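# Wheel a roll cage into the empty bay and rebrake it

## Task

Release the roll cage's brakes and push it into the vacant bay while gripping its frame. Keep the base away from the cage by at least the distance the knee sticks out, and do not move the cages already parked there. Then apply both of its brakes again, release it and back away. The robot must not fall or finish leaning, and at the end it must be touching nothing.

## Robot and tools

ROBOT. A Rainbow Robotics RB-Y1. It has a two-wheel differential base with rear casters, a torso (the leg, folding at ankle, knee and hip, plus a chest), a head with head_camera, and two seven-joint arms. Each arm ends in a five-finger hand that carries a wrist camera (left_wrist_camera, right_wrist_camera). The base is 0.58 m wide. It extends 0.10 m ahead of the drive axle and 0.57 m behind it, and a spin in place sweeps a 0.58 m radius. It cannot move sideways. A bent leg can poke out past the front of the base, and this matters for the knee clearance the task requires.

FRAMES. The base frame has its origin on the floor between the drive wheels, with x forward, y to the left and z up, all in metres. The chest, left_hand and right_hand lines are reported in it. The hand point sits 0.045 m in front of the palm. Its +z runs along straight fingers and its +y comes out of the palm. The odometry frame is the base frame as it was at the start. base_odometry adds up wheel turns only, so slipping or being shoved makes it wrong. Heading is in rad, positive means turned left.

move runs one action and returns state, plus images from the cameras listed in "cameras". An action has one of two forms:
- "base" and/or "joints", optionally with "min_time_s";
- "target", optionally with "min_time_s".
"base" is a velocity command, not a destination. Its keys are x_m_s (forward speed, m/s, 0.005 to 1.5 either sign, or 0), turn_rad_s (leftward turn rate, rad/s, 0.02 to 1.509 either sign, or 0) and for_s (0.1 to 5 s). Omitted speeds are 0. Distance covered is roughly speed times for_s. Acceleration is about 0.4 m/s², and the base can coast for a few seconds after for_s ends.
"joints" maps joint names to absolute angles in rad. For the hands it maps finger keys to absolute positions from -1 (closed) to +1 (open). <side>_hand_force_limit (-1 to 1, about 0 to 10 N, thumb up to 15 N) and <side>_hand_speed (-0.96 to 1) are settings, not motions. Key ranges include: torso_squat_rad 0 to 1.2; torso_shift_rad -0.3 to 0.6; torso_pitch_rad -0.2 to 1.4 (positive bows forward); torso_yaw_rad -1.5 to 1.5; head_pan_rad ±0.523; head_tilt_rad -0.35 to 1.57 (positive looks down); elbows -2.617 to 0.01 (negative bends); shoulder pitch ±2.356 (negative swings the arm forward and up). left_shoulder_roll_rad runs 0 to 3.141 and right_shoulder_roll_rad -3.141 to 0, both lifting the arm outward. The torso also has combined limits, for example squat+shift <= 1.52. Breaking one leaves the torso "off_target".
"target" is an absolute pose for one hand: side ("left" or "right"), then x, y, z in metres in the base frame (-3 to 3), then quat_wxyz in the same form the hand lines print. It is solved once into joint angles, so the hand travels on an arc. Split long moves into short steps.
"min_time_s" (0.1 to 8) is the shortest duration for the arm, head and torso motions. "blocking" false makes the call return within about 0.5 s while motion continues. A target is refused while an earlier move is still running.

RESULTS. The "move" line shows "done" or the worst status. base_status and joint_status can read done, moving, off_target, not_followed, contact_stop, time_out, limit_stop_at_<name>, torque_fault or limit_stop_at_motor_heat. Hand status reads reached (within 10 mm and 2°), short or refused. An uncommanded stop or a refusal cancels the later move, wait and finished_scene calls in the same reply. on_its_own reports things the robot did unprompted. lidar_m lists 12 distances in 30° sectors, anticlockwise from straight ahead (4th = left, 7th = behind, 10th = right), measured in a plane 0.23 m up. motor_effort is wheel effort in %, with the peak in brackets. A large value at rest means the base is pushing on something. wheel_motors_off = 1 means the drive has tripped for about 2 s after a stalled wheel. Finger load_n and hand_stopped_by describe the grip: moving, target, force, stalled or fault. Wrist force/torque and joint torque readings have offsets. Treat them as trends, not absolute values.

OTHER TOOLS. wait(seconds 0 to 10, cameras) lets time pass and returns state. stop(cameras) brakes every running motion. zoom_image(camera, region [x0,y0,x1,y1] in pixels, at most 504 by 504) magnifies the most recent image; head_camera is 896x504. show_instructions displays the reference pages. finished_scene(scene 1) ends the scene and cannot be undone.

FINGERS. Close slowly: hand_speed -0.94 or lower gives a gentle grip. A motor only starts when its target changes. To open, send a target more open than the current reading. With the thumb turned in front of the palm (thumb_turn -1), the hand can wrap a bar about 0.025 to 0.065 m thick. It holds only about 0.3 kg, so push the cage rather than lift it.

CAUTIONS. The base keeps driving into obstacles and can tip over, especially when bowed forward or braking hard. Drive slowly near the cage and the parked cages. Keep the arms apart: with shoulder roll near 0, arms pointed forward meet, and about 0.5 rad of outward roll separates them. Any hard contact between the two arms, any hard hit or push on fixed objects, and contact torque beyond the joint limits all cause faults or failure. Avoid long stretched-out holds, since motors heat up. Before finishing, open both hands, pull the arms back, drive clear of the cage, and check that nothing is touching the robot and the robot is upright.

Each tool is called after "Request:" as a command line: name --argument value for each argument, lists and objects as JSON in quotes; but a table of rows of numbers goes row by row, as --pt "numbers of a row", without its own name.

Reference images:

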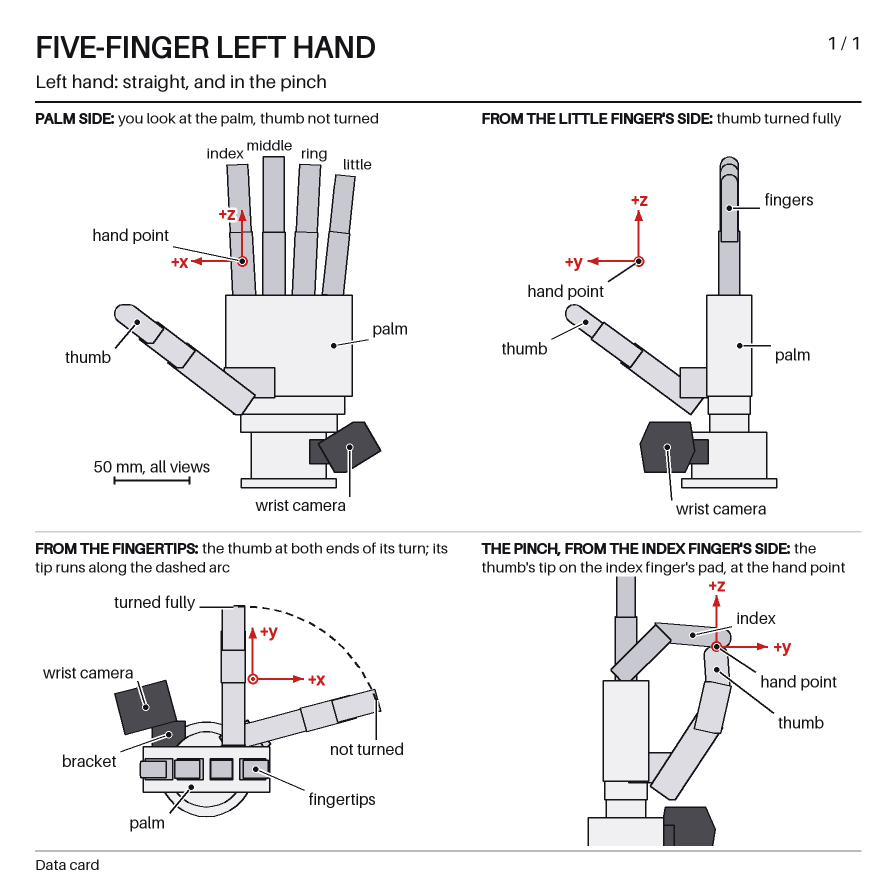

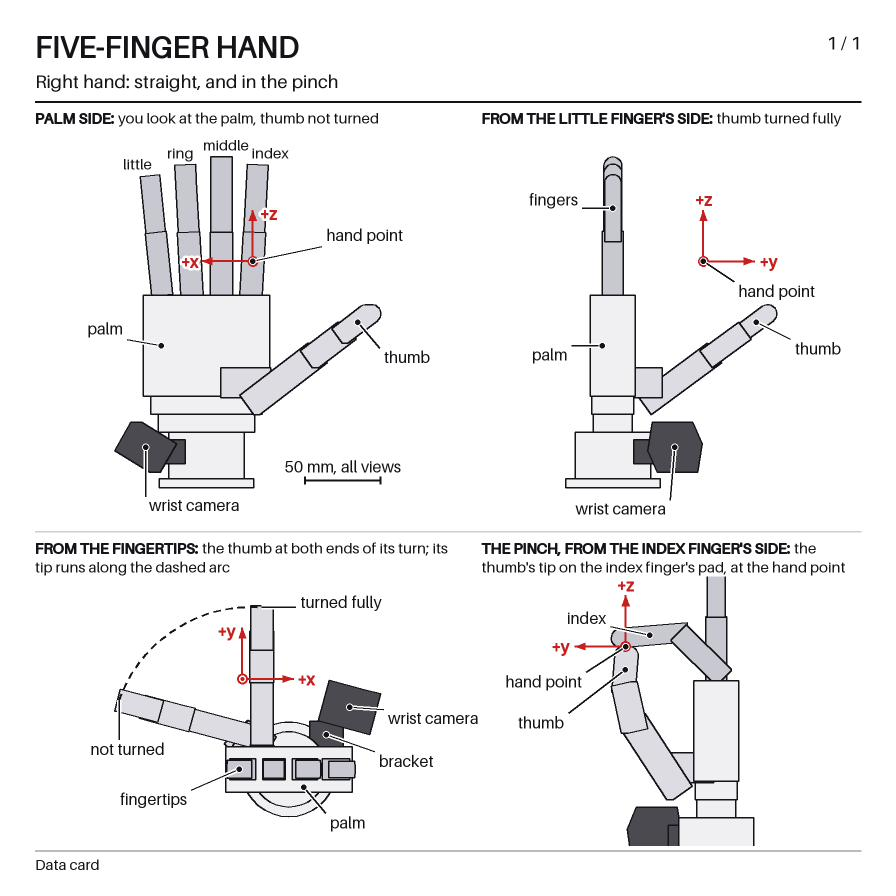

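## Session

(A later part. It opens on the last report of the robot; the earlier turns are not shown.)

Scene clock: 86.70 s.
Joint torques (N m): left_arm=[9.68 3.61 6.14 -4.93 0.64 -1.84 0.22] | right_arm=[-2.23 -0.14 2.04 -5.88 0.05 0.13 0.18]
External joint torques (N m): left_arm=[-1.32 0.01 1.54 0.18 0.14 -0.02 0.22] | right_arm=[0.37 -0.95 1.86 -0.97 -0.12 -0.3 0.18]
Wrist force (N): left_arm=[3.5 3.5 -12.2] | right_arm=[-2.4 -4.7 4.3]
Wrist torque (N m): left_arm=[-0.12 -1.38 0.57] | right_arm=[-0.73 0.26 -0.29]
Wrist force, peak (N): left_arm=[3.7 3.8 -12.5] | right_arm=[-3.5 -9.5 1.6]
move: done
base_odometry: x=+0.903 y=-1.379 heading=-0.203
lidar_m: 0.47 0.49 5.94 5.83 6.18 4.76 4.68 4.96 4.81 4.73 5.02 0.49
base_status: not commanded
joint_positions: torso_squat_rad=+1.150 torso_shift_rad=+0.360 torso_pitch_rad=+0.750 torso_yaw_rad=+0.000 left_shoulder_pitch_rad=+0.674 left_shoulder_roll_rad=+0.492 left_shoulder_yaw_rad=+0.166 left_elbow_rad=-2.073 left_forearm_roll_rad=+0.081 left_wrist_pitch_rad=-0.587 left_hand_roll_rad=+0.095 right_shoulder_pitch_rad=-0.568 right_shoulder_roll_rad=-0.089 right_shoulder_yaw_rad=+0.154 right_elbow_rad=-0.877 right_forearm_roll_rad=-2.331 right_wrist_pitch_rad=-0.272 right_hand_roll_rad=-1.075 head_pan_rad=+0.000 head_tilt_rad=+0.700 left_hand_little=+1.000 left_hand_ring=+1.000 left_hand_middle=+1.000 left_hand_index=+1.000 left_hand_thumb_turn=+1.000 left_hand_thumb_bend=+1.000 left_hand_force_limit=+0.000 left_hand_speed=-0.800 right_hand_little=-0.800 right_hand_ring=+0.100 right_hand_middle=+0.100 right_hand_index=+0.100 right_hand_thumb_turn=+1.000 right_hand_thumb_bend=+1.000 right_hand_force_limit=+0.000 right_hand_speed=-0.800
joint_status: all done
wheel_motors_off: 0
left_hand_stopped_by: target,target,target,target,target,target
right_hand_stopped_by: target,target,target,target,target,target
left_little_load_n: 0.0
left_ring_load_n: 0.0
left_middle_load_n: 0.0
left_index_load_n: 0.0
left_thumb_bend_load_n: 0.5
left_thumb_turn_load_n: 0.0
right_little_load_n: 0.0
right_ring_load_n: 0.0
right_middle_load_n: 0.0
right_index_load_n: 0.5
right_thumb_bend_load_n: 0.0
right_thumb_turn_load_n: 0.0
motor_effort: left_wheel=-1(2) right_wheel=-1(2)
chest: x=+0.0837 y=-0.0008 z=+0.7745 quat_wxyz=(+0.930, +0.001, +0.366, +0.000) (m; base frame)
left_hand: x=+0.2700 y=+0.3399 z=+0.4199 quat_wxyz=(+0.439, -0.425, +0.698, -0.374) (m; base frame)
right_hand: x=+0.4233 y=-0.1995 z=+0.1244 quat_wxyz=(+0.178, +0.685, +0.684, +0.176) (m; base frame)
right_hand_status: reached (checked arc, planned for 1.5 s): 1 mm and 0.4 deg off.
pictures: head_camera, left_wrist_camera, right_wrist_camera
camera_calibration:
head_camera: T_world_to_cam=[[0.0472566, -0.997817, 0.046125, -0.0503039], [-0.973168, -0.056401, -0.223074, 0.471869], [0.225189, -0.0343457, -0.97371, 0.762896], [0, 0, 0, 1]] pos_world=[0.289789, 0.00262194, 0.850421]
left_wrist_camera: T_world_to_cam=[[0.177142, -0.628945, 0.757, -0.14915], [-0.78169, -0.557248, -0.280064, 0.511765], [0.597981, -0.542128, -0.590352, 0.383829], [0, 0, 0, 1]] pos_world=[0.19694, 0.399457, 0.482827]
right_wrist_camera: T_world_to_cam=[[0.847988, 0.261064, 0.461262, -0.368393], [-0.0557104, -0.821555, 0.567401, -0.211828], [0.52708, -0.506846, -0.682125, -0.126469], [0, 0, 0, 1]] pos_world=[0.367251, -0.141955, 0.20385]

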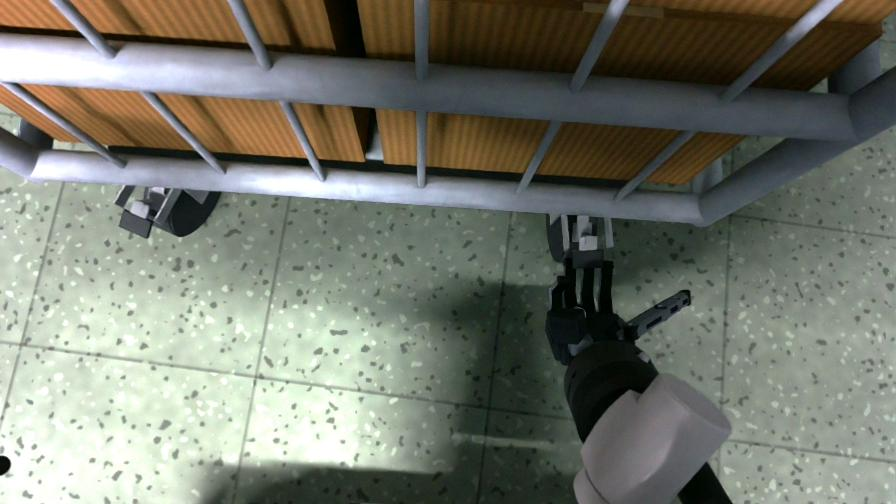

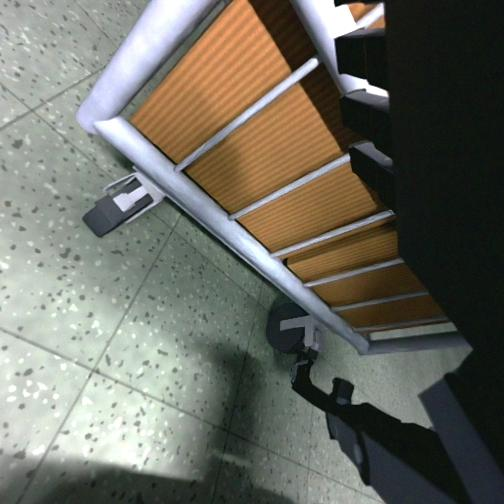

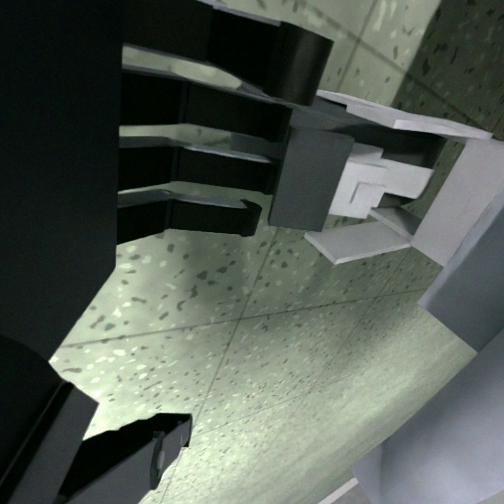

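Request:
move --target '{"side": "right", "x": 0.428, "y": -0.190, "z": 0.145, "quat_wxyz": [0.1749, 0.6852, 0.6852, 0.1749]}' --min_time_s 1.5 --cameras '["head_camera", "left_wrist_camera", "right_wrist_camera"]'

Request:
zoom_image --camera "left_wrist_camera" --region '[250, 280, 390, 420]'

Request:
zoom_image --camera "head_camera" --region '[520, 190, 680, 350]'

Scene clock: 88.67 s.
Joint torques (N m): left_arm=[9.73 3.29 5.87 -4.97 0.68 -1.82 0.12] | right_arm=[3.36 1.87 3.64 -6.91 -0.1 0.18 0.36]
External joint torques (N m): left_arm=[-1.27 -0.31 1.26 0.14 0.18 0.01 0.12] | right_arm=[5.69 1.03 3.5 -1.12 -0.32 -0.37 0.36]
Wrist force (N): left_arm=[3.5 3.7 -11.9] | right_arm=[-2.2 0.4 31.0]
Wrist torque (N m): left_arm=[-0.10 -1.37 0.57] | right_arm=[-1.09 -0.12 -0.16]
Wrist force, peak (N): left_arm=[3.5 3.7 -12.6] | right_arm=[-9.5 -0.4 47.8]
move: done
base_odometry: x=+0.903 y=-1.379 heading=-0.203
lidar_m: 0.46 0.49 5.95 5.83 6.18 4.76 4.67 4.96 4.81 4.73 5.02 0.49
base_status: not commanded
joint_positions: torso_squat_rad=+1.150 torso_shift_rad=+0.360 torso_pitch_rad=+0.750 torso_yaw_rad=+0.000 left_shoulder_pitch_rad=+0.674 left_shoulder_roll_rad=+0.492 left_shoulder_yaw_rad=+0.166 left_elbow_rad=-2.073 left_forearm_roll_rad=+0.081 left_wrist_pitch_rad=-0.587 left_hand_roll_rad=+0.095 right_shoulder_pitch_rad=-0.508 right_shoulder_roll_rad=-0.124 right_shoulder_yaw_rad=+0.246 right_elbow_rad=-1.067 right_forearm_roll_rad=-2.528 right_wrist_pitch_rad=-0.401 right_hand_roll_rad=-0.934 head_pan_rad=+0.000 head_tilt_rad=+0.700 left_hand_little=+1.000 left_hand_ring=+1.000 left_hand_middle=+1.000 left_hand_index=+1.000 left_hand_thumb_turn=+1.000 left_hand_thumb_bend=+1.000 left_hand_force_limit=+0.000 left_hand_speed=-0.800 right_hand_little=-0.800 right_hand_ring=+0.100 right_hand_middle=+0.101 right_hand_index=+0.101 right_hand_thumb_turn=+1.000 right_hand_thumb_bend=+1.000 right_hand_force_limit=+0.000 right_hand_speed=-0.800
joint_status: all done
wheel_motors_off: 0
left_hand_stopped_by: target,target,target,target,target,target
right_hand_stopped_by: target,target,target,target,target,target
left_little_load_n: 0.0
left_ring_load_n: 0.0
left_middle_load_n: 0.0
left_index_load_n: 0.0
left_thumb_bend_load_n: 0.0
left_thumb_turn_load_n: 0.0
right_little_load_n: 0.0
right_ring_load_n: 0.5
right_middle_load_n: 8.0
right_index_load_n: 8.0
right_thumb_bend_load_n: 0.0
right_thumb_turn_load_n: 0.0
motor_effort: left_wheel=-1(2) right_wheel=-3(3)
chest: x=+0.0838 y=-0.0008 z=+0.7744 quat_wxyz=(+0.930, +0.001, +0.366, +0.000) (m; base frame)
left_hand: x=+0.2700 y=+0.3399 z=+0.4198 quat_wxyz=(+0.439, -0.425, +0.698, -0.374) (m; base frame)
right_hand: x=+0.4284 y=-0.1898 z=+0.1449 quat_wxyz=(+0.177, +0.685, +0.685, +0.176) (m; base frame)
right_hand_status: reached (checked arc, planned for 1.5 s): 1 mm and 0.2 deg off.
pictures: head_camera, left_wrist_camera, right_wrist_camera
camera_calibration:
head_camera: T_world_to_cam=[[0.0473667, -0.997812, 0.0461287, -0.0503396], [-0.973234, -0.0564984, -0.222765, 0.471699], [0.224884, -0.0343424, -0.97378, 0.762926], [0, 0, 0, 1]] pos_world=[0.289888, 0.00262147, 0.850322]
left_wrist_camera: T_world_to_cam=[[0.177404, -0.629012, 0.756883, -0.149043], [-0.78181, -0.557202, -0.279819, 0.511624], [0.597746, -0.542098, -0.590618, 0.383933], [0, 0, 0, 1]] pos_world=[0.196939, 0.399457, 0.482727]
right_wrist_camera: T_world_to_cam=[[0.849256, 0.261393, 0.458735, -0.384799], [-0.0530801, -0.822176, 0.566753, -0.216297], [0.525306, -0.505668, -0.684363, -0.108966], [0, 0, 0, 1]] pos_world=[0.372553, -0.132351, 0.224535]

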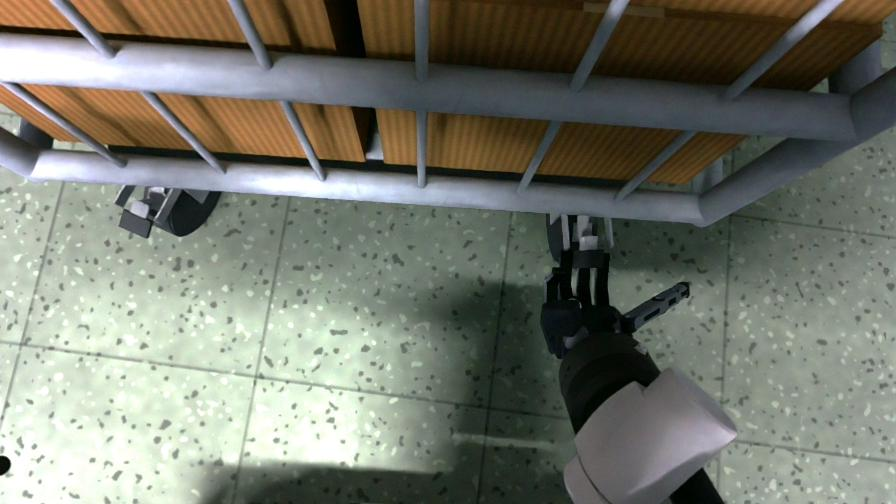

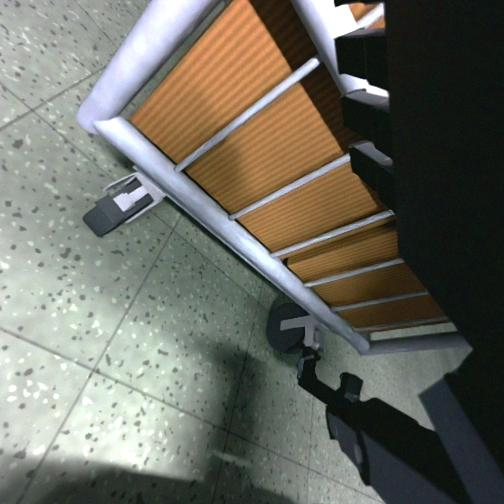

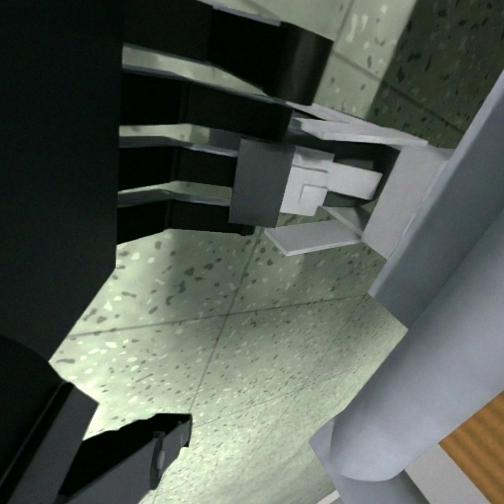

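Scaled by 3.600 from the camera's 504x504 image, which has a finer 720x720 frame.

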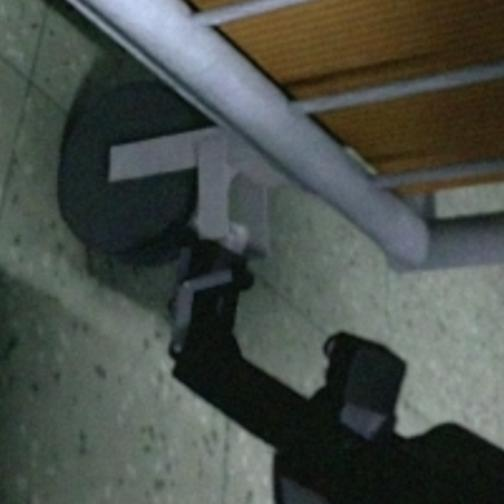

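Scaled by 3.150 from the camera's 896x504 image, which has a finer 1280x720 frame.

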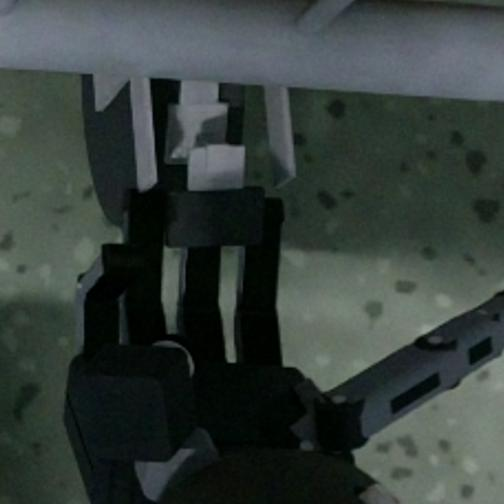

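Request:
move --target '{"side": "right", "x": 0.428, "y": -0.186, "z": 0.157, "quat_wxyz": [0.1749, 0.6852, 0.6852, 0.1749]}' --min_time_s 1.0 --cameras '["head_camera", "left_wrist_camera", "right_wrist_camera"]'

Request:
zoom_image --camera "head_camera" --region '[520, 190, 680, 350]'

Scene clock: 90.13 s.
Joint torques (N m): left_arm=[9.64 3.49 5.88 -4.99 0.59 -1.76 0.14] | right_arm=[-4.9 -0.77 1.64 -8.17 0.37 0.93 0.62]
External joint torques (N m): left_arm=[-1.36 -0.11 1.27 0.12 0.09 0.06 0.15] | right_arm=[-2.86 -1.63 1.48 -1.98 0.13 0.34 0.61]
Wrist force (N): left_arm=[3.6 3.7 -11.9] | right_arm=[-2.3 -6.4 4.2]
Wrist torque (N m): left_arm=[-0.13 -1.38 0.57] | right_arm=[-0.59 0.20 -0.32]
Wrist force, peak (N): left_arm=[3.6 4.2 -12.6] | right_arm=[-0.5 0.1 36.9]
move: done
base_odometry: x=+0.903 y=-1.378 heading=-0.203
lidar_m: 0.47 0.49 5.94 5.83 6.18 4.77 4.68 4.97 4.82 4.73 5.02 0.49
base_status: not commanded
joint_positions: torso_squat_rad=+1.150 torso_shift_rad=+0.360 torso_pitch_rad=+0.750 torso_yaw_rad=+0.000 left_shoulder_pitch_rad=+0.674 left_shoulder_roll_rad=+0.492 left_shoulder_yaw_rad=+0.166 left_elbow_rad=-2.073 left_forearm_roll_rad=+0.081 left_wrist_pitch_rad=-0.587 left_hand_roll_rad=+0.095 right_shoulder_pitch_rad=-0.470 right_shoulder_roll_rad=-0.138 right_shoulder_yaw_rad=+0.277 right_elbow_rad=-1.169 right_forearm_roll_rad=-2.591 right_wrist_pitch_rad=-0.465 right_hand_roll_rad=-0.882 head_pan_rad=+0.000 head_tilt_rad=+0.700 left_hand_little=+1.000 left_hand_ring=+1.000 left_hand_middle=+1.000 left_hand_index=+1.000 left_hand_thumb_turn=+1.000 left_hand_thumb_bend=+1.000 left_hand_force_limit=+0.000 left_hand_speed=-0.800 right_hand_little=-0.800 right_hand_ring=+0.100 right_hand_middle=+0.100 right_hand_index=+0.100 right_hand_thumb_turn=+1.000 right_hand_thumb_bend=+1.000 right_hand_force_limit=+0.000 right_hand_speed=-0.800
joint_status: all done
wheel_motors_off: 0
left_hand_stopped_by: target,target,target,target,target,target
right_hand_stopped_by: target,target,target,target,target,target
left_little_load_n: 0.0
left_ring_load_n: 0.0
left_middle_load_n: -0.5
left_index_load_n: 0.0
left_thumb_bend_load_n: 0.0
left_thumb_turn_load_n: 0.0
right_little_load_n: 0.0
right_ring_load_n: 1.0
right_middle_load_n: 0.5
right_index_load_n: 0.0
right_thumb_bend_load_n: 0.0
right_thumb_turn_load_n: 0.5
motor_effort: left_wheel=-1(3) right_wheel=+2(4)
chest: x=+0.0838 y=-0.0008 z=+0.7744 quat_wxyz=(+0.930, +0.001, +0.366, +0.000) (m; base frame)
left_hand: x=+0.2699 y=+0.3399 z=+0.4198 quat_wxyz=(+0.439, -0.425, +0.698, -0.374) (m; base frame)
right_hand: x=+0.4273 y=-0.1861 z=+0.1566 quat_wxyz=(+0.175, +0.685, +0.685, +0.175) (m; base frame)
right_hand_status: reached (checked arc, planned for 1.0 s): 1 mm and 0.1 deg off.
pictures: head_camera, left_wrist_camera, right_wrist_camera
camera_calibration:
head_camera: T_world_to_cam=[[0.0472665, -0.997817, 0.0461171, -0.0503002], [-0.973212, -0.0564022, -0.222883, 0.471793], [0.224998, -0.0343468, -0.973754, 0.76287], [0, 0, 0, 1]] pos_world=[0.289888, 0.00262193, 0.850322]
left_wrist_camera: T_world_to_cam=[[0.177359, -0.628971, 0.756928, -0.149072], [-0.781793, -0.557217, -0.279836, 0.511635], [0.597782, -0.54213, -0.590553, 0.383907], [0, 0, 0, 1]] pos_world=[0.196939, 0.399457, 0.482727]
right_wrist_camera: T_world_to_cam=[[0.851123, 0.260857, 0.455569, -0.39049], [-0.051007, -0.822608, 0.566316, -0.220899], [0.522482, -0.505242, -0.686835, -0.0967875], [0, 0, 0, 1]] pos_world=[0.371657, -0.128753, 0.236517]

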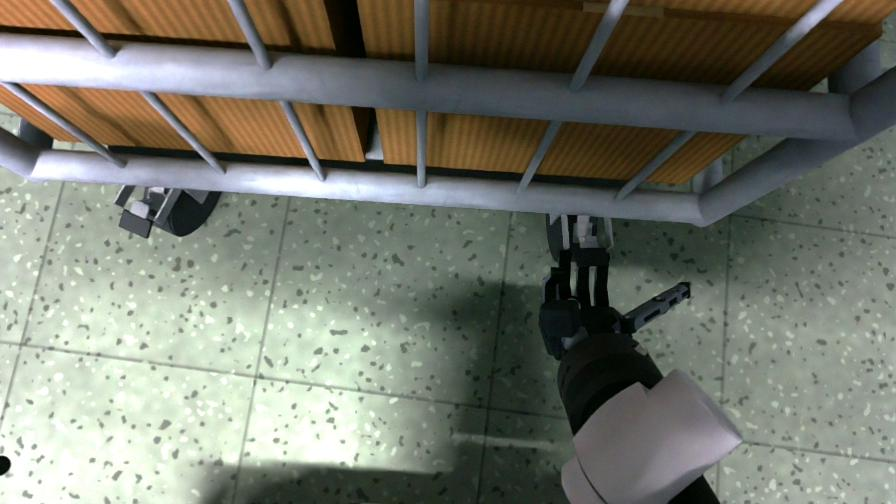

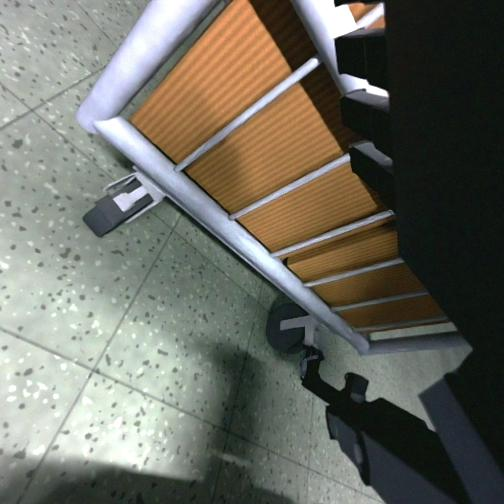

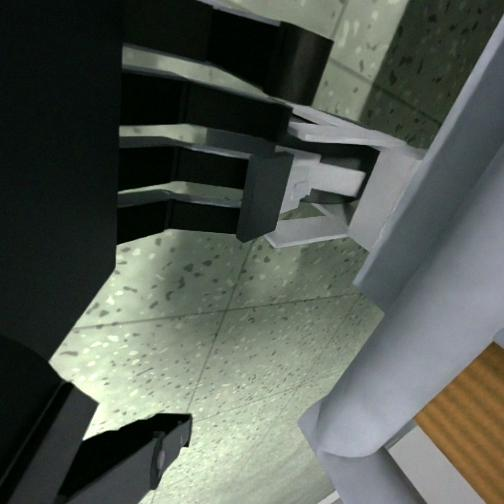

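Scaled by 3.150 from the camera's 896x504 image, which has a finer 1280x720 frame.

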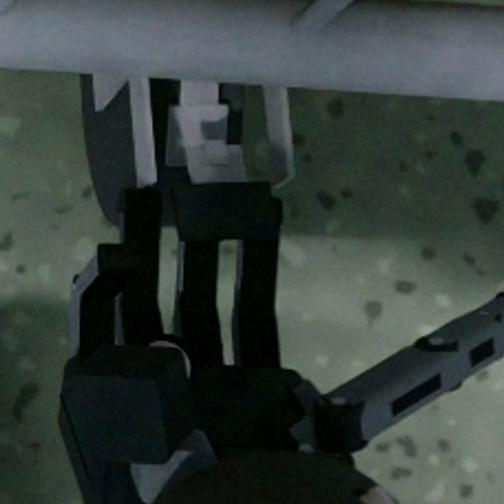

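Request:
zoom_image --camera "right_wrist_camera" --region '[220, 90, 440, 310]'

Request:
zoom_image --camera "left_wrist_camera" --region '[250, 280, 390, 420]'

Scaled by 2.291 from the camera's 504x504 image, which has a finer 720x720 frame.

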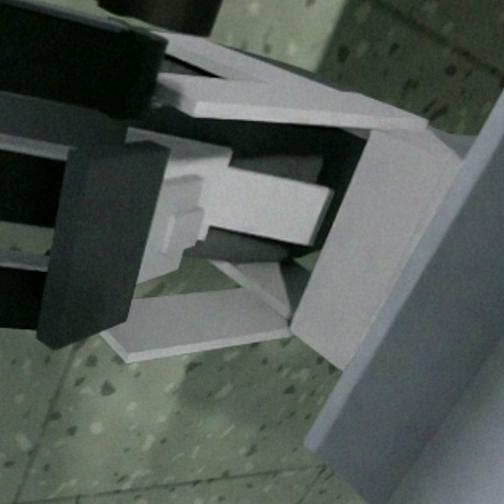

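Scaled by 3.600 from the camera's 504x504 image, which has a finer 720x720 frame.

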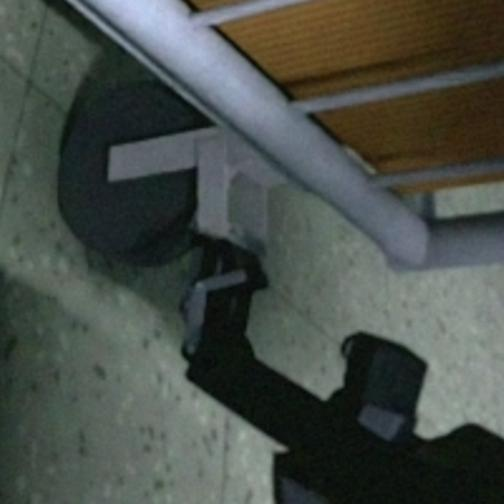

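Request:
move --target '{"side": "right", "x": 0.428, "y": -0.186, "z": 0.168, "quat_wxyz": [0.1749, 0.6852, 0.6852, 0.1749]}' --min_time_s 1.0 --cameras '["head_camera", "right_wrist_camera"]'

Request:
zoom_image --camera "right_wrist_camera" --region '[220, 90, 440, 310]'

Scene clock: 91.63 s.
Joint torques (N m): left_arm=[9.52 3.42 5.78 -5.06 0.61 -1.73 0.16] | right_arm=[-4.82 0.71 3.33 -16.48 2.14 2.93 0.45]
External joint torques (N m): left_arm=[-1.49 -0.18 1.17 0.04 0.1 0.09 0.16] | right_arm=[-3.08 0.01 3.21 -10 1.9 2.32 0.45]
Wrist force (N): left_arm=[3.4 3.5 -12.0] | right_arm=[-2.8 -10.8 48.0]
Wrist torque (N m): left_arm=[-0.11 -1.33 0.56] | right_arm=[-0.61 -0.35 -0.31]
Wrist force, peak (N): left_arm=[3.3 3.8 -12.5] | right_arm=[-2.8 -10.8 48.0]
move: done
base_odometry: x=+0.903 y=-1.379 heading=-0.203
lidar_m: 0.47 0.49 5.93 5.83 6.18 4.76 4.68 4.96 4.82 4.72 5.03 0.50
base_status: not commanded
joint_positions: torso_squat_rad=+1.150 torso_shift_rad=+0.360 torso_pitch_rad=+0.751 torso_yaw_rad=+0.000 left_shoulder_pitch_rad=+0.674 left_shoulder_roll_rad=+0.492 left_shoulder_yaw_rad=+0.166 left_elbow_rad=-2.073 left_forearm_roll_rad=+0.081 left_wrist_pitch_rad=-0.587 left_hand_roll_rad=+0.095 right_shoulder_pitch_rad=-0.439 right_shoulder_roll_rad=-0.156 right_shoulder_yaw_rad=+0.295 right_elbow_rad=-1.252 right_forearm_roll_rad=-2.638 right_wrist_pitch_rad=-0.514 right_hand_roll_rad=-0.843 head_pan_rad=+0.000 head_tilt_rad=+0.700 left_hand_little=+1.000 left_hand_ring=+1.000 left_hand_middle=+1.000 left_hand_index=+1.000 left_hand_thumb_turn=+1.000 left_hand_thumb_bend=+1.000 left_hand_force_limit=+0.000 left_hand_speed=-0.800 right_hand_little=-0.800 right_hand_ring=+0.100 right_hand_middle=+0.153 right_hand_index=+0.113 right_hand_thumb_turn=+1.000 right_hand_thumb_bend=+1.000 right_hand_force_limit=+0.000 right_hand_speed=-0.800
joint_status: all done
wheel_motors_off: 0
left_hand_stopped_by: target,target,target,target,target,target
right_hand_stopped_by: target,target,target,target,target,target
left_little_load_n: -0.5
left_ring_load_n: 0.0
left_middle_load_n: -0.5
left_index_load_n: 0.0
left_thumb_bend_load_n: 0.0
left_thumb_turn_load_n: -0.5
right_little_load_n: 0.0
right_ring_load_n: 0.0
right_middle_load_n: 20.5
right_index_load_n: 22.0
right_thumb_bend_load_n: 0.0
right_thumb_turn_load_n: 0.0
motor_effort: left_wheel=-1(1) right_wheel=+0(3)
chest: x=+0.0840 y=-0.0008 z=+0.7743 quat_wxyz=(+0.930, +0.001, +0.367, +0.000) (m; base frame)
left_hand: x=+0.2699 y=+0.3399 z=+0.4196 quat_wxyz=(+0.439, -0.425, +0.698, -0.374) (m; base frame)
right_hand: x=+0.4263 y=-0.1869 z=+0.1664 quat_wxyz=(+0.174, +0.686, +0.685, +0.173) (m; base frame)
right_hand_status: reached (checked arc, planned for 1.0 s): 3 mm and 0.3 deg off.
pictures: head_camera, right_wrist_camera
camera_calibration:
head_camera: T_world_to_cam=[[0.047416, -0.997815, 0.0460031, -0.0502517], [-0.973368, -0.0564976, -0.222178, 0.471484], [0.224292, -0.0342431, -0.97392, 0.762957], [0, 0, 0, 1]] pos_world=[0.290185, 0.00262188, 0.850124]
right_wrist_camera: T_world_to_cam=[[0.852912, 0.260878, 0.4522, -0.394132], [-0.0494032, -0.821971, 0.567383, -0.227877], [0.519712, -0.506268, -0.68818, -0.088819], [0, 0, 0, 1]] pos_world=[0.371062, -0.129454, 0.246396]

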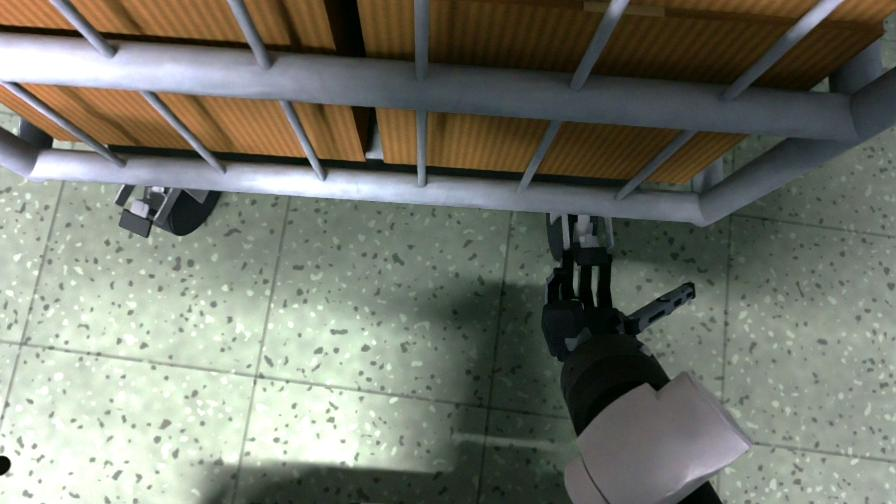

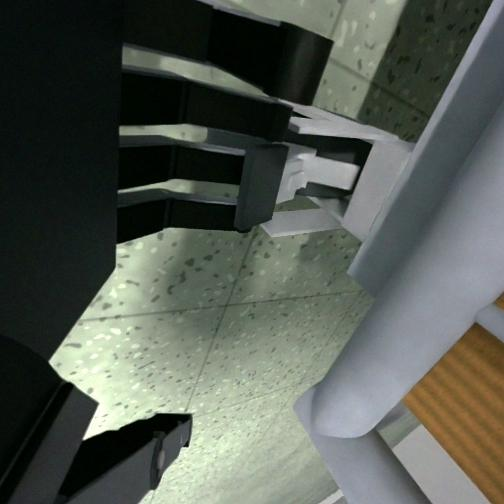

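Scaled by 2.291 from the camera's 504x504 image, which has a finer 720x720 frame.

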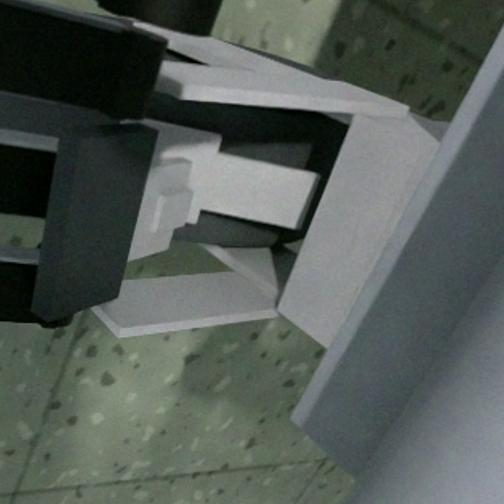

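Request:
move --target '{"side": "right", "x": 0.424, "y": -0.188, "z": 0.140, "quat_wxyz": [0.1749, 0.6852, 0.6852, 0.1749]}' --min_time_s 1.0

Request:
move --target '{"side": "right", "x": 0.34, "y": -0.20, "z": 0.14, "quat_wxyz": [0.1749, 0.6852, 0.6852, 0.1749]}' --min_time_s 1.5 --cameras '["all"]'

Request:
zoom_image --camera "right_wrist_camera" --region '[320, 30, 504, 214]'

Request:
zoom_image --camera "head_camera" --region '[520, 190, 680, 350]'

Request:
zoom_image --camera "left_wrist_camera" --region '[250, 280, 390, 420]'

Scene clock: 93.13 s.
Joint torques (N m): left_arm=[9.51 3.51 5.9 -5.02 0.63 -1.63 0.17] | right_arm=[-2.46 3.14 -1.62 -4.75 0.28 0.48 -0.42]
External joint torques (N m): left_arm=[-1.49 -0.09 1.29 0.09 0.13 0.19 0.18] | right_arm=[-0.19 2.16 -1.82 0.89 0.07 -0.05 -0.43]
Wrist force (N): left_arm=[3.6 3.4 -11.6] | right_arm=[-2.2 -3.6 3.4]
Wrist torque (N m): left_arm=[-0.18 -1.37 0.58] | right_arm=[-0.49 0.30 -0.36]
Wrist force, peak (N): left_arm=[3.7 3.4 -12.4] | right_arm=[-2.8 -10.5 48.2]
move: done
base_odometry: x=+0.903 y=-1.378 heading=-0.203
lidar_m: 0.47 0.49 5.93 5.83 6.17 4.77 4.67 4.97 4.82 4.72 5.02 0.49
base_status: not commanded
joint_positions: torso_squat_rad=+1.150 torso_shift_rad=+0.360 torso_pitch_rad=+0.750 torso_yaw_rad=+0.000 left_shoulder_pitch_rad=+0.674 left_shoulder_roll_rad=+0.492 left_shoulder_yaw_rad=+0.166 left_elbow_rad=-2.073 left_forearm_roll_rad=+0.081 left_wrist_pitch_rad=-0.587 left_hand_roll_rad=+0.095 right_shoulder_pitch_rad=-0.512 right_shoulder_roll_rad=-0.114 right_shoulder_yaw_rad=+0.239 right_elbow_rad=-1.040 right_forearm_roll_rad=-2.505 right_wrist_pitch_rad=-0.385 right_hand_roll_rad=-0.949 head_pan_rad=+0.000 head_tilt_rad=+0.700 left_hand_little=+1.000 left_hand_ring=+1.000 left_hand_middle=+1.000 left_hand_index=+1.000 left_hand_thumb_turn=+1.000 left_hand_thumb_bend=+1.000 left_hand_force_limit=+0.000 left_hand_speed=-0.800 right_hand_little=-0.800 right_hand_ring=+0.100 right_hand_middle=+0.149 right_hand_index=+0.110 right_hand_thumb_turn=+1.000 right_hand_thumb_bend=+1.000 right_hand_force_limit=+0.000 right_hand_speed=-0.800
joint_status: all done
wheel_motors_off: 0
left_hand_stopped_by: target,target,target,target,target,target
right_hand_stopped_by: target,target,target,target,target,target
left_little_load_n: 0.0
left_ring_load_n: 0.0
left_middle_load_n: 0.0
left_index_load_n: 0.0
left_thumb_bend_load_n: 0.0
left_thumb_turn_load_n: 0.0
right_little_load_n: 0.0
right_ring_load_n: 0.0
right_middle_load_n: 0.0
right_index_load_n: 0.0
right_thumb_bend_load_n: 0.0
right_thumb_turn_load_n: 0.0
motor_effort: left_wheel=+1(2) right_wheel=+3(5)
chest: x=+0.0838 y=-0.0008 z=+0.7745 quat_wxyz=(+0.930, +0.001, +0.366, +0.000) (m; base frame)
left_hand: x=+0.2700 y=+0.3399 z=+0.4199 quat_wxyz=(+0.439, -0.425, +0.698, -0.374) (m; base frame)
right_hand: x=+0.4240 y=-0.1880 z=+0.1404 quat_wxyz=(+0.174, +0.685, +0.686, +0.175) (m; base frame)
right_hand_status: reached (checked arc, planned for 1.0 s): 0 mm and 0.1 deg off.
pictures: none

Scene clock: 93.43 s.
Joint torques (N m): left_arm=[9.46 3.54 5.84 -5.01 0.67 -1.75 0.16] | right_arm=[-3.05 3.02 -1.41 -4.83 0.38 0.7 -0.34]
External joint torques (N m): left_arm=[-1.54 -0.06 1.24 0.1 0.16 0.07 0.16] | right_arm=[-0.79 2.05 -1.61 0.81 0.17 0.17 -0.35]
Wrist force (N): left_arm=[3.3 3.6 -12.4] | right_arm=[-2.3 -3.8 3.3]
Wrist torque (N m): left_arm=[-0.10 -1.33 0.56] | right_arm=[-0.53 0.29 -0.37]
Wrist force, peak (N): left_arm=[3.4 3.7 -12.3] | right_arm=[-2.1 -4.0 3.3]
move: refused
base_odometry: x=+0.903 y=-1.378 heading=-0.203
lidar_m: 0.47 0.49 5.94 5.83 6.17 4.77 4.67 4.96 4.82 4.73 5.03 0.49
base_status: not commanded
joint_positions: torso_squat_rad=+1.150 torso_shift_rad=+0.360 torso_pitch_rad=+0.750 torso_yaw_rad=+0.000 left_shoulder_pitch_rad=+0.674 left_shoulder_roll_rad=+0.492 left_shoulder_yaw_rad=+0.166 left_elbow_rad=-2.073 left_forearm_roll_rad=+0.081 left_wrist_pitch_rad=-0.587 left_hand_roll_rad=+0.095 right_shoulder_pitch_rad=-0.512 right_shoulder_roll_rad=-0.114 right_shoulder_yaw_rad=+0.239 right_elbow_rad=-1.040 right_forearm_roll_rad=-2.505 right_wrist_pitch_rad=-0.385 right_hand_roll_rad=-0.949 head_pan_rad=+0.000 head_tilt_rad=+0.700 left_hand_little=+1.000 left_hand_ring=+1.000 left_hand_middle=+1.000 left_hand_index=+1.000 left_hand_thumb_turn=+1.000 left_hand_thumb_bend=+1.000 left_hand_force_limit=+0.000 left_hand_speed=-0.800 right_hand_little=-0.800 right_hand_ring=+0.100 right_hand_middle=+0.149 right_hand_index=+0.110 right_hand_thumb_turn=+1.000 right_hand_thumb_bend=+1.000 right_hand_force_limit=+0.000 right_hand_speed=-0.800
joint_status: not commanded
wheel_motors_off: 0
left_hand_stopped_by: target,target,target,target,target,target
right_hand_stopped_by: target,target,target,target,target,target
left_little_load_n: 0.0
left_ring_load_n: 0.0
left_middle_load_n: 0.0
left_index_load_n: 0.0
left_thumb_bend_load_n: 0.0
left_thumb_turn_load_n: 0.0
right_little_load_n: 0.0
right_ring_load_n: 0.5
right_middle_load_n: 0.0
right_index_load_n: 0.0
right_thumb_bend_load_n: -0.5
right_thumb_turn_load_n: 0.0
motor_effort: left_wheel=+1(1) right_wheel=+3(4)
chest: x=+0.0838 y=-0.0008 z=+0.7745 quat_wxyz=(+0.930, +0.001, +0.366, +0.000) (m; base frame)
left_hand: x=+0.2700 y=+0.3399 z=+0.4199 quat_wxyz=(+0.439, -0.425, +0.698, -0.374) (m; base frame)
right_hand: x=+0.4240 y=-0.1880 z=+0.1404 quat_wxyz=(+0.174, +0.685, +0.686, +0.175) (m; base frame)
right_hand_status: refused: the posture found for that pose stands 18 mm from the leg (limit 20 mm). Nothing moved. The solve starts from where the arm stands: from another posture it may find a clear one.
pictures: head_camera, left_wrist_camera, right_wrist_camera
camera_calibration:
head_camera: T_world_to_cam=[[0.0472665, -0.997817, 0.0461171, -0.0503002], [-0.973212, -0.0564022, -0.222883, 0.471793], [0.224998, -0.0343468, -0.973754, 0.76287], [0, 0, 0, 1]] pos_world=[0.289888, 0.00262193, 0.850322]
left_wrist_camera: T_world_to_cam=[[0.177356, -0.629047, 0.756865, -0.149167], [-0.781821, -0.557163, -0.279866, 0.511684], [0.597746, -0.542097, -0.590618, 0.383878], [0, 0, 0, 1]] pos_world=[0.197039, 0.399357, 0.482828]
right_wrist_camera: T_world_to_cam=[[0.850994, 0.262209, 0.455033, -0.379454], [-0.0486811, -0.823325, 0.565478, -0.214434], [0.522914, -0.50337, -0.687881, -0.106861], [0, 0, 0, 1]] pos_world=[0.368354, -0.130843, 0.220414]

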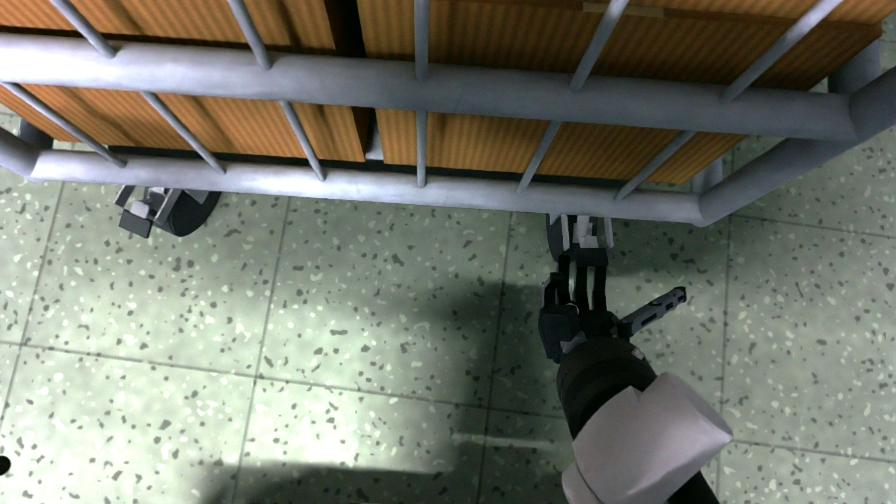

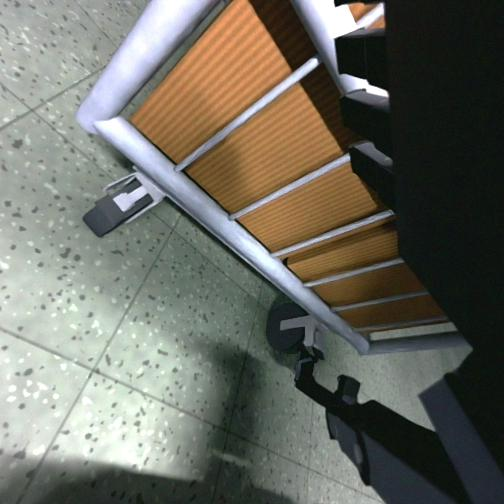

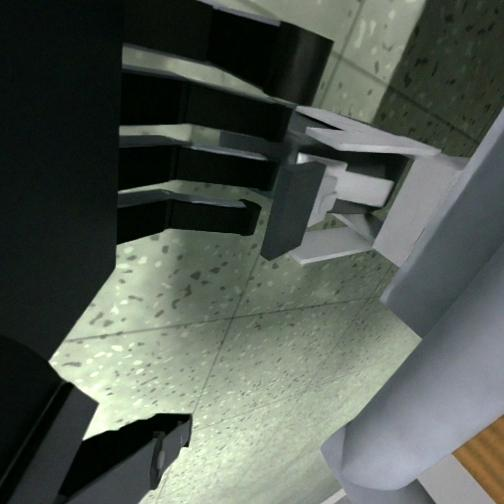

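Scaled by 2.739 from the camera's 504x504 image, which has a finer 720x720 frame.

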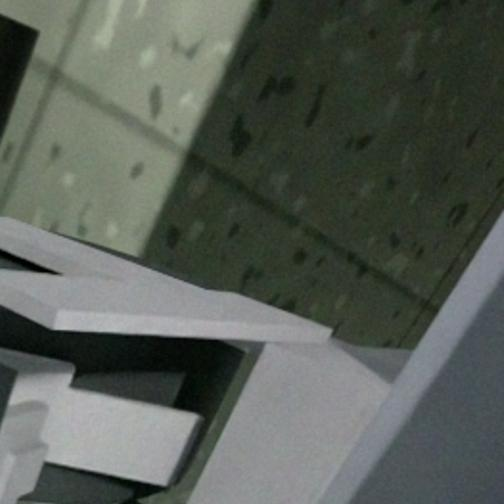

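Scaled by 3.150 from the camera's 896x504 image, which has a finer 1280x720 frame.

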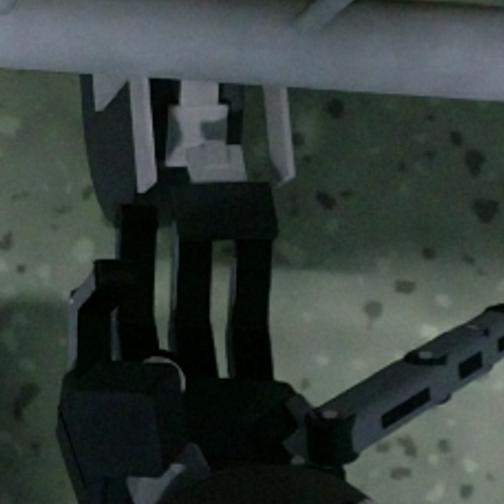

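Scaled by 3.600 from the camera's 504x504 image, which has a finer 720x720 frame.

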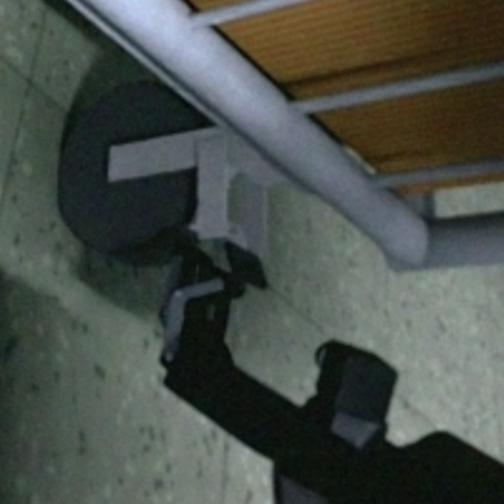

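Request:
move --target '{"side": "right", "x": 0.36, "y": -0.23, "z": 0.14, "quat_wxyz": [0.1749, 0.6852, 0.6852, 0.1749]}' --min_time_s 1.5 --cameras '["all"]'

Request:
zoom_image --camera "right_wrist_camera" --region '[320, 30, 504, 214]'

Request:
zoom_image --camera "left_wrist_camera" --region '[250, 280, 390, 420]'

Scene clock: 95.40 s.
Joint torques (N m): left_arm=[9.48 3.35 5.87 -5.04 0.6 -1.78 0.17] | right_arm=[2.28 -1.78 -1.47 -5.85 0.43 0.55 -0.42]
External joint torques (N m): left_arm=[-1.52 -0.25 1.26 0.07 0.09 0.04 0.17] | right_arm=[0.55 -1.41 -1.44 -0.87 0.28 0.05 -0.43]
Wrist force (N): left_arm=[3.4 3.5 -11.9] | right_arm=[-2.2 -3.8 3.4]
Wrist torque (N m): left_arm=[-0.14 -1.35 0.57] | right_arm=[-0.53 0.27 -0.36]
Wrist force, peak (N): left_arm=[3.7 3.7 -12.4] | right_arm=[-2.5 -4.0 3.6]
move: done
base_odometry: x=+0.903 y=-1.378 heading=-0.203
lidar_m: 0.47 0.49 5.94 5.83 6.18 4.76 4.68 4.97 4.81 4.73 5.03 0.49
base_status: not commanded
joint_positions: torso_squat_rad=+1.150 torso_shift_rad=+0.360 torso_pitch_rad=+0.750 torso_yaw_rad=+0.000 left_shoulder_pitch_rad=+0.674 left_shoulder_roll_rad=+0.492 left_shoulder_yaw_rad=+0.166 left_elbow_rad=-2.073 left_forearm_roll_rad=+0.081 left_wrist_pitch_rad=-0.587 left_hand_roll_rad=+0.095 right_shoulder_pitch_rad=-0.307 right_shoulder_roll_rad=-0.154 right_shoulder_yaw_rad=+0.211 right_elbow_rad=-1.148 right_forearm_roll_rad=-2.424 right_wrist_pitch_rad=-0.271 right_hand_roll_rad=-0.995 head_pan_rad=+0.000 head_tilt_rad=+0.700 left_hand_little=+1.000 left_hand_ring=+1.000 left_hand_middle=+1.000 left_hand_index=+1.000 left_hand_thumb_turn=+1.000 left_hand_thumb_bend=+1.000 left_hand_force_limit=+0.000 left_hand_speed=-0.800 right_hand_little=-0.800 right_hand_ring=+0.100 right_hand_middle=+0.149 right_hand_index=+0.110 right_hand_thumb_turn=+1.000 right_hand_thumb_bend=+1.000 right_hand_force_limit=+0.000 right_hand_speed=-0.800
joint_status: all done
wheel_motors_off: 0
left_hand_stopped_by: target,target,target,target,target,target
right_hand_stopped_by: target,target,target,target,target,target
left_little_load_n: 0.0
left_ring_load_n: 0.0
left_middle_load_n: -0.5
left_index_load_n: 0.0
left_thumb_bend_load_n: 0.0
left_thumb_turn_load_n: 0.0
right_little_load_n: 0.0
right_ring_load_n: 0.0
right_middle_load_n: 0.0
right_index_load_n: 0.0
right_thumb_bend_load_n: 0.0
right_thumb_turn_load_n: 0.0
motor_effort: left_wheel=-1(1) right_wheel=+3(3)
chest: x=+0.0838 y=-0.0008 z=+0.7745 quat_wxyz=(+0.930, +0.001, +0.366, +0.000) (m; base frame)
left_hand: x=+0.2700 y=+0.3399 z=+0.4199 quat_wxyz=(+0.439, -0.425, +0.698, -0.374) (m; base frame)
right_hand: x=+0.3600 y=-0.2296 z=+0.1399 quat_wxyz=(+0.175, +0.685, +0.685, +0.175) (m; base frame)
right_hand_status: reached (checked arc, planned for 1.5 s): 0 mm and 0.0 deg off.
pictures: head_camera, left_wrist_camera, right_wrist_camera
camera_calibration:
head_camera: T_world_to_cam=[[0.0472665, -0.997817, 0.0461171, -0.0503002], [-0.973212, -0.0564022, -0.222883, 0.471793], [0.224998, -0.0343468, -0.973754, 0.76287], [0, 0, 0, 1]] pos_world=[0.289888, 0.00262193, 0.850322]
left_wrist_camera: T_world_to_cam=[[0.177356, -0.629047, 0.756865, -0.149167], [-0.781821, -0.557163, -0.279866, 0.511684], [0.597746, -0.542097, -0.590618, 0.383878], [0, 0, 0, 1]] pos_world=[0.197039, 0.399357, 0.482828]
right_wrist_camera: T_world_to_cam=[[0.850782, 0.261501, 0.455836, -0.313961], [-0.0500774, -0.823113, 0.565665, -0.251051], [0.523127, -0.504085, -0.687195, -0.0950336], [0, 0, 0, 1]] pos_world=[0.304255, -0.172448, 0.219819]

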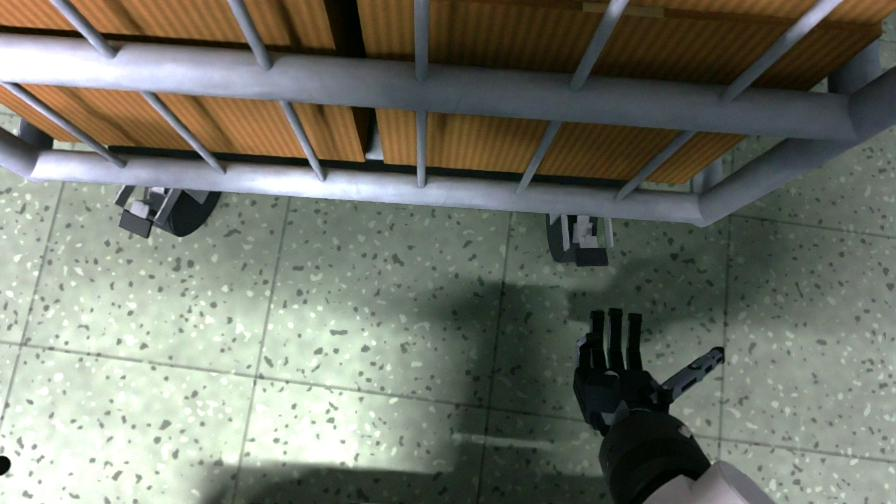

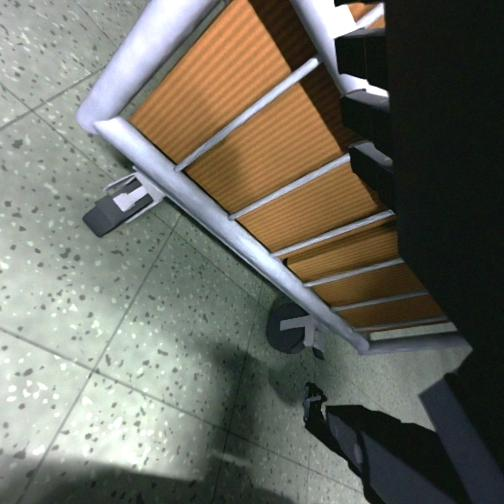

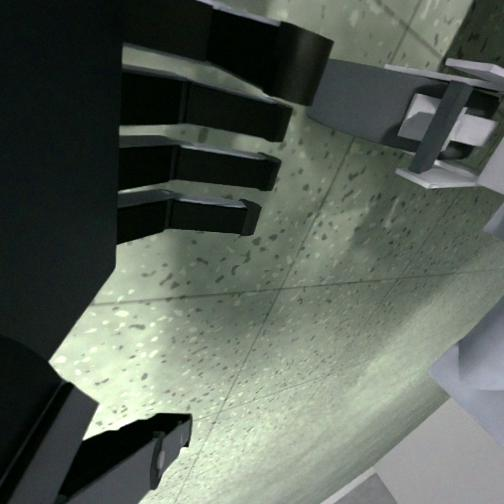

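Scaled by 2.739 from the camera's 504x504 image, which has a finer 720x720 frame.

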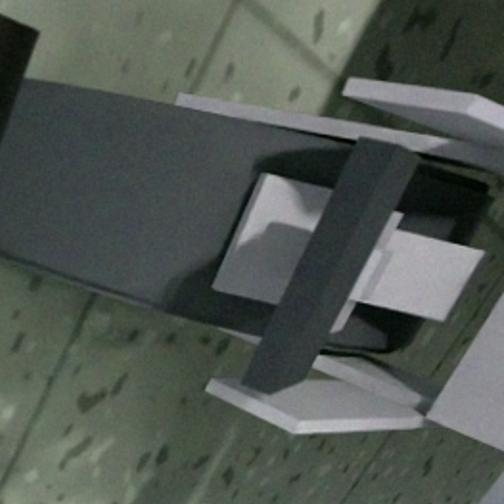

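Scaled by 3.600 from the camera's 504x504 image, which has a finer 720x720 frame.

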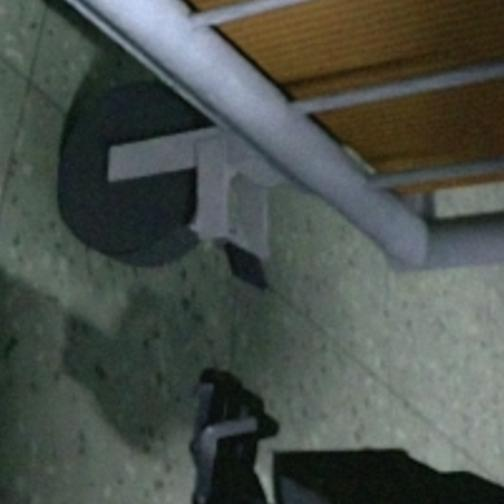

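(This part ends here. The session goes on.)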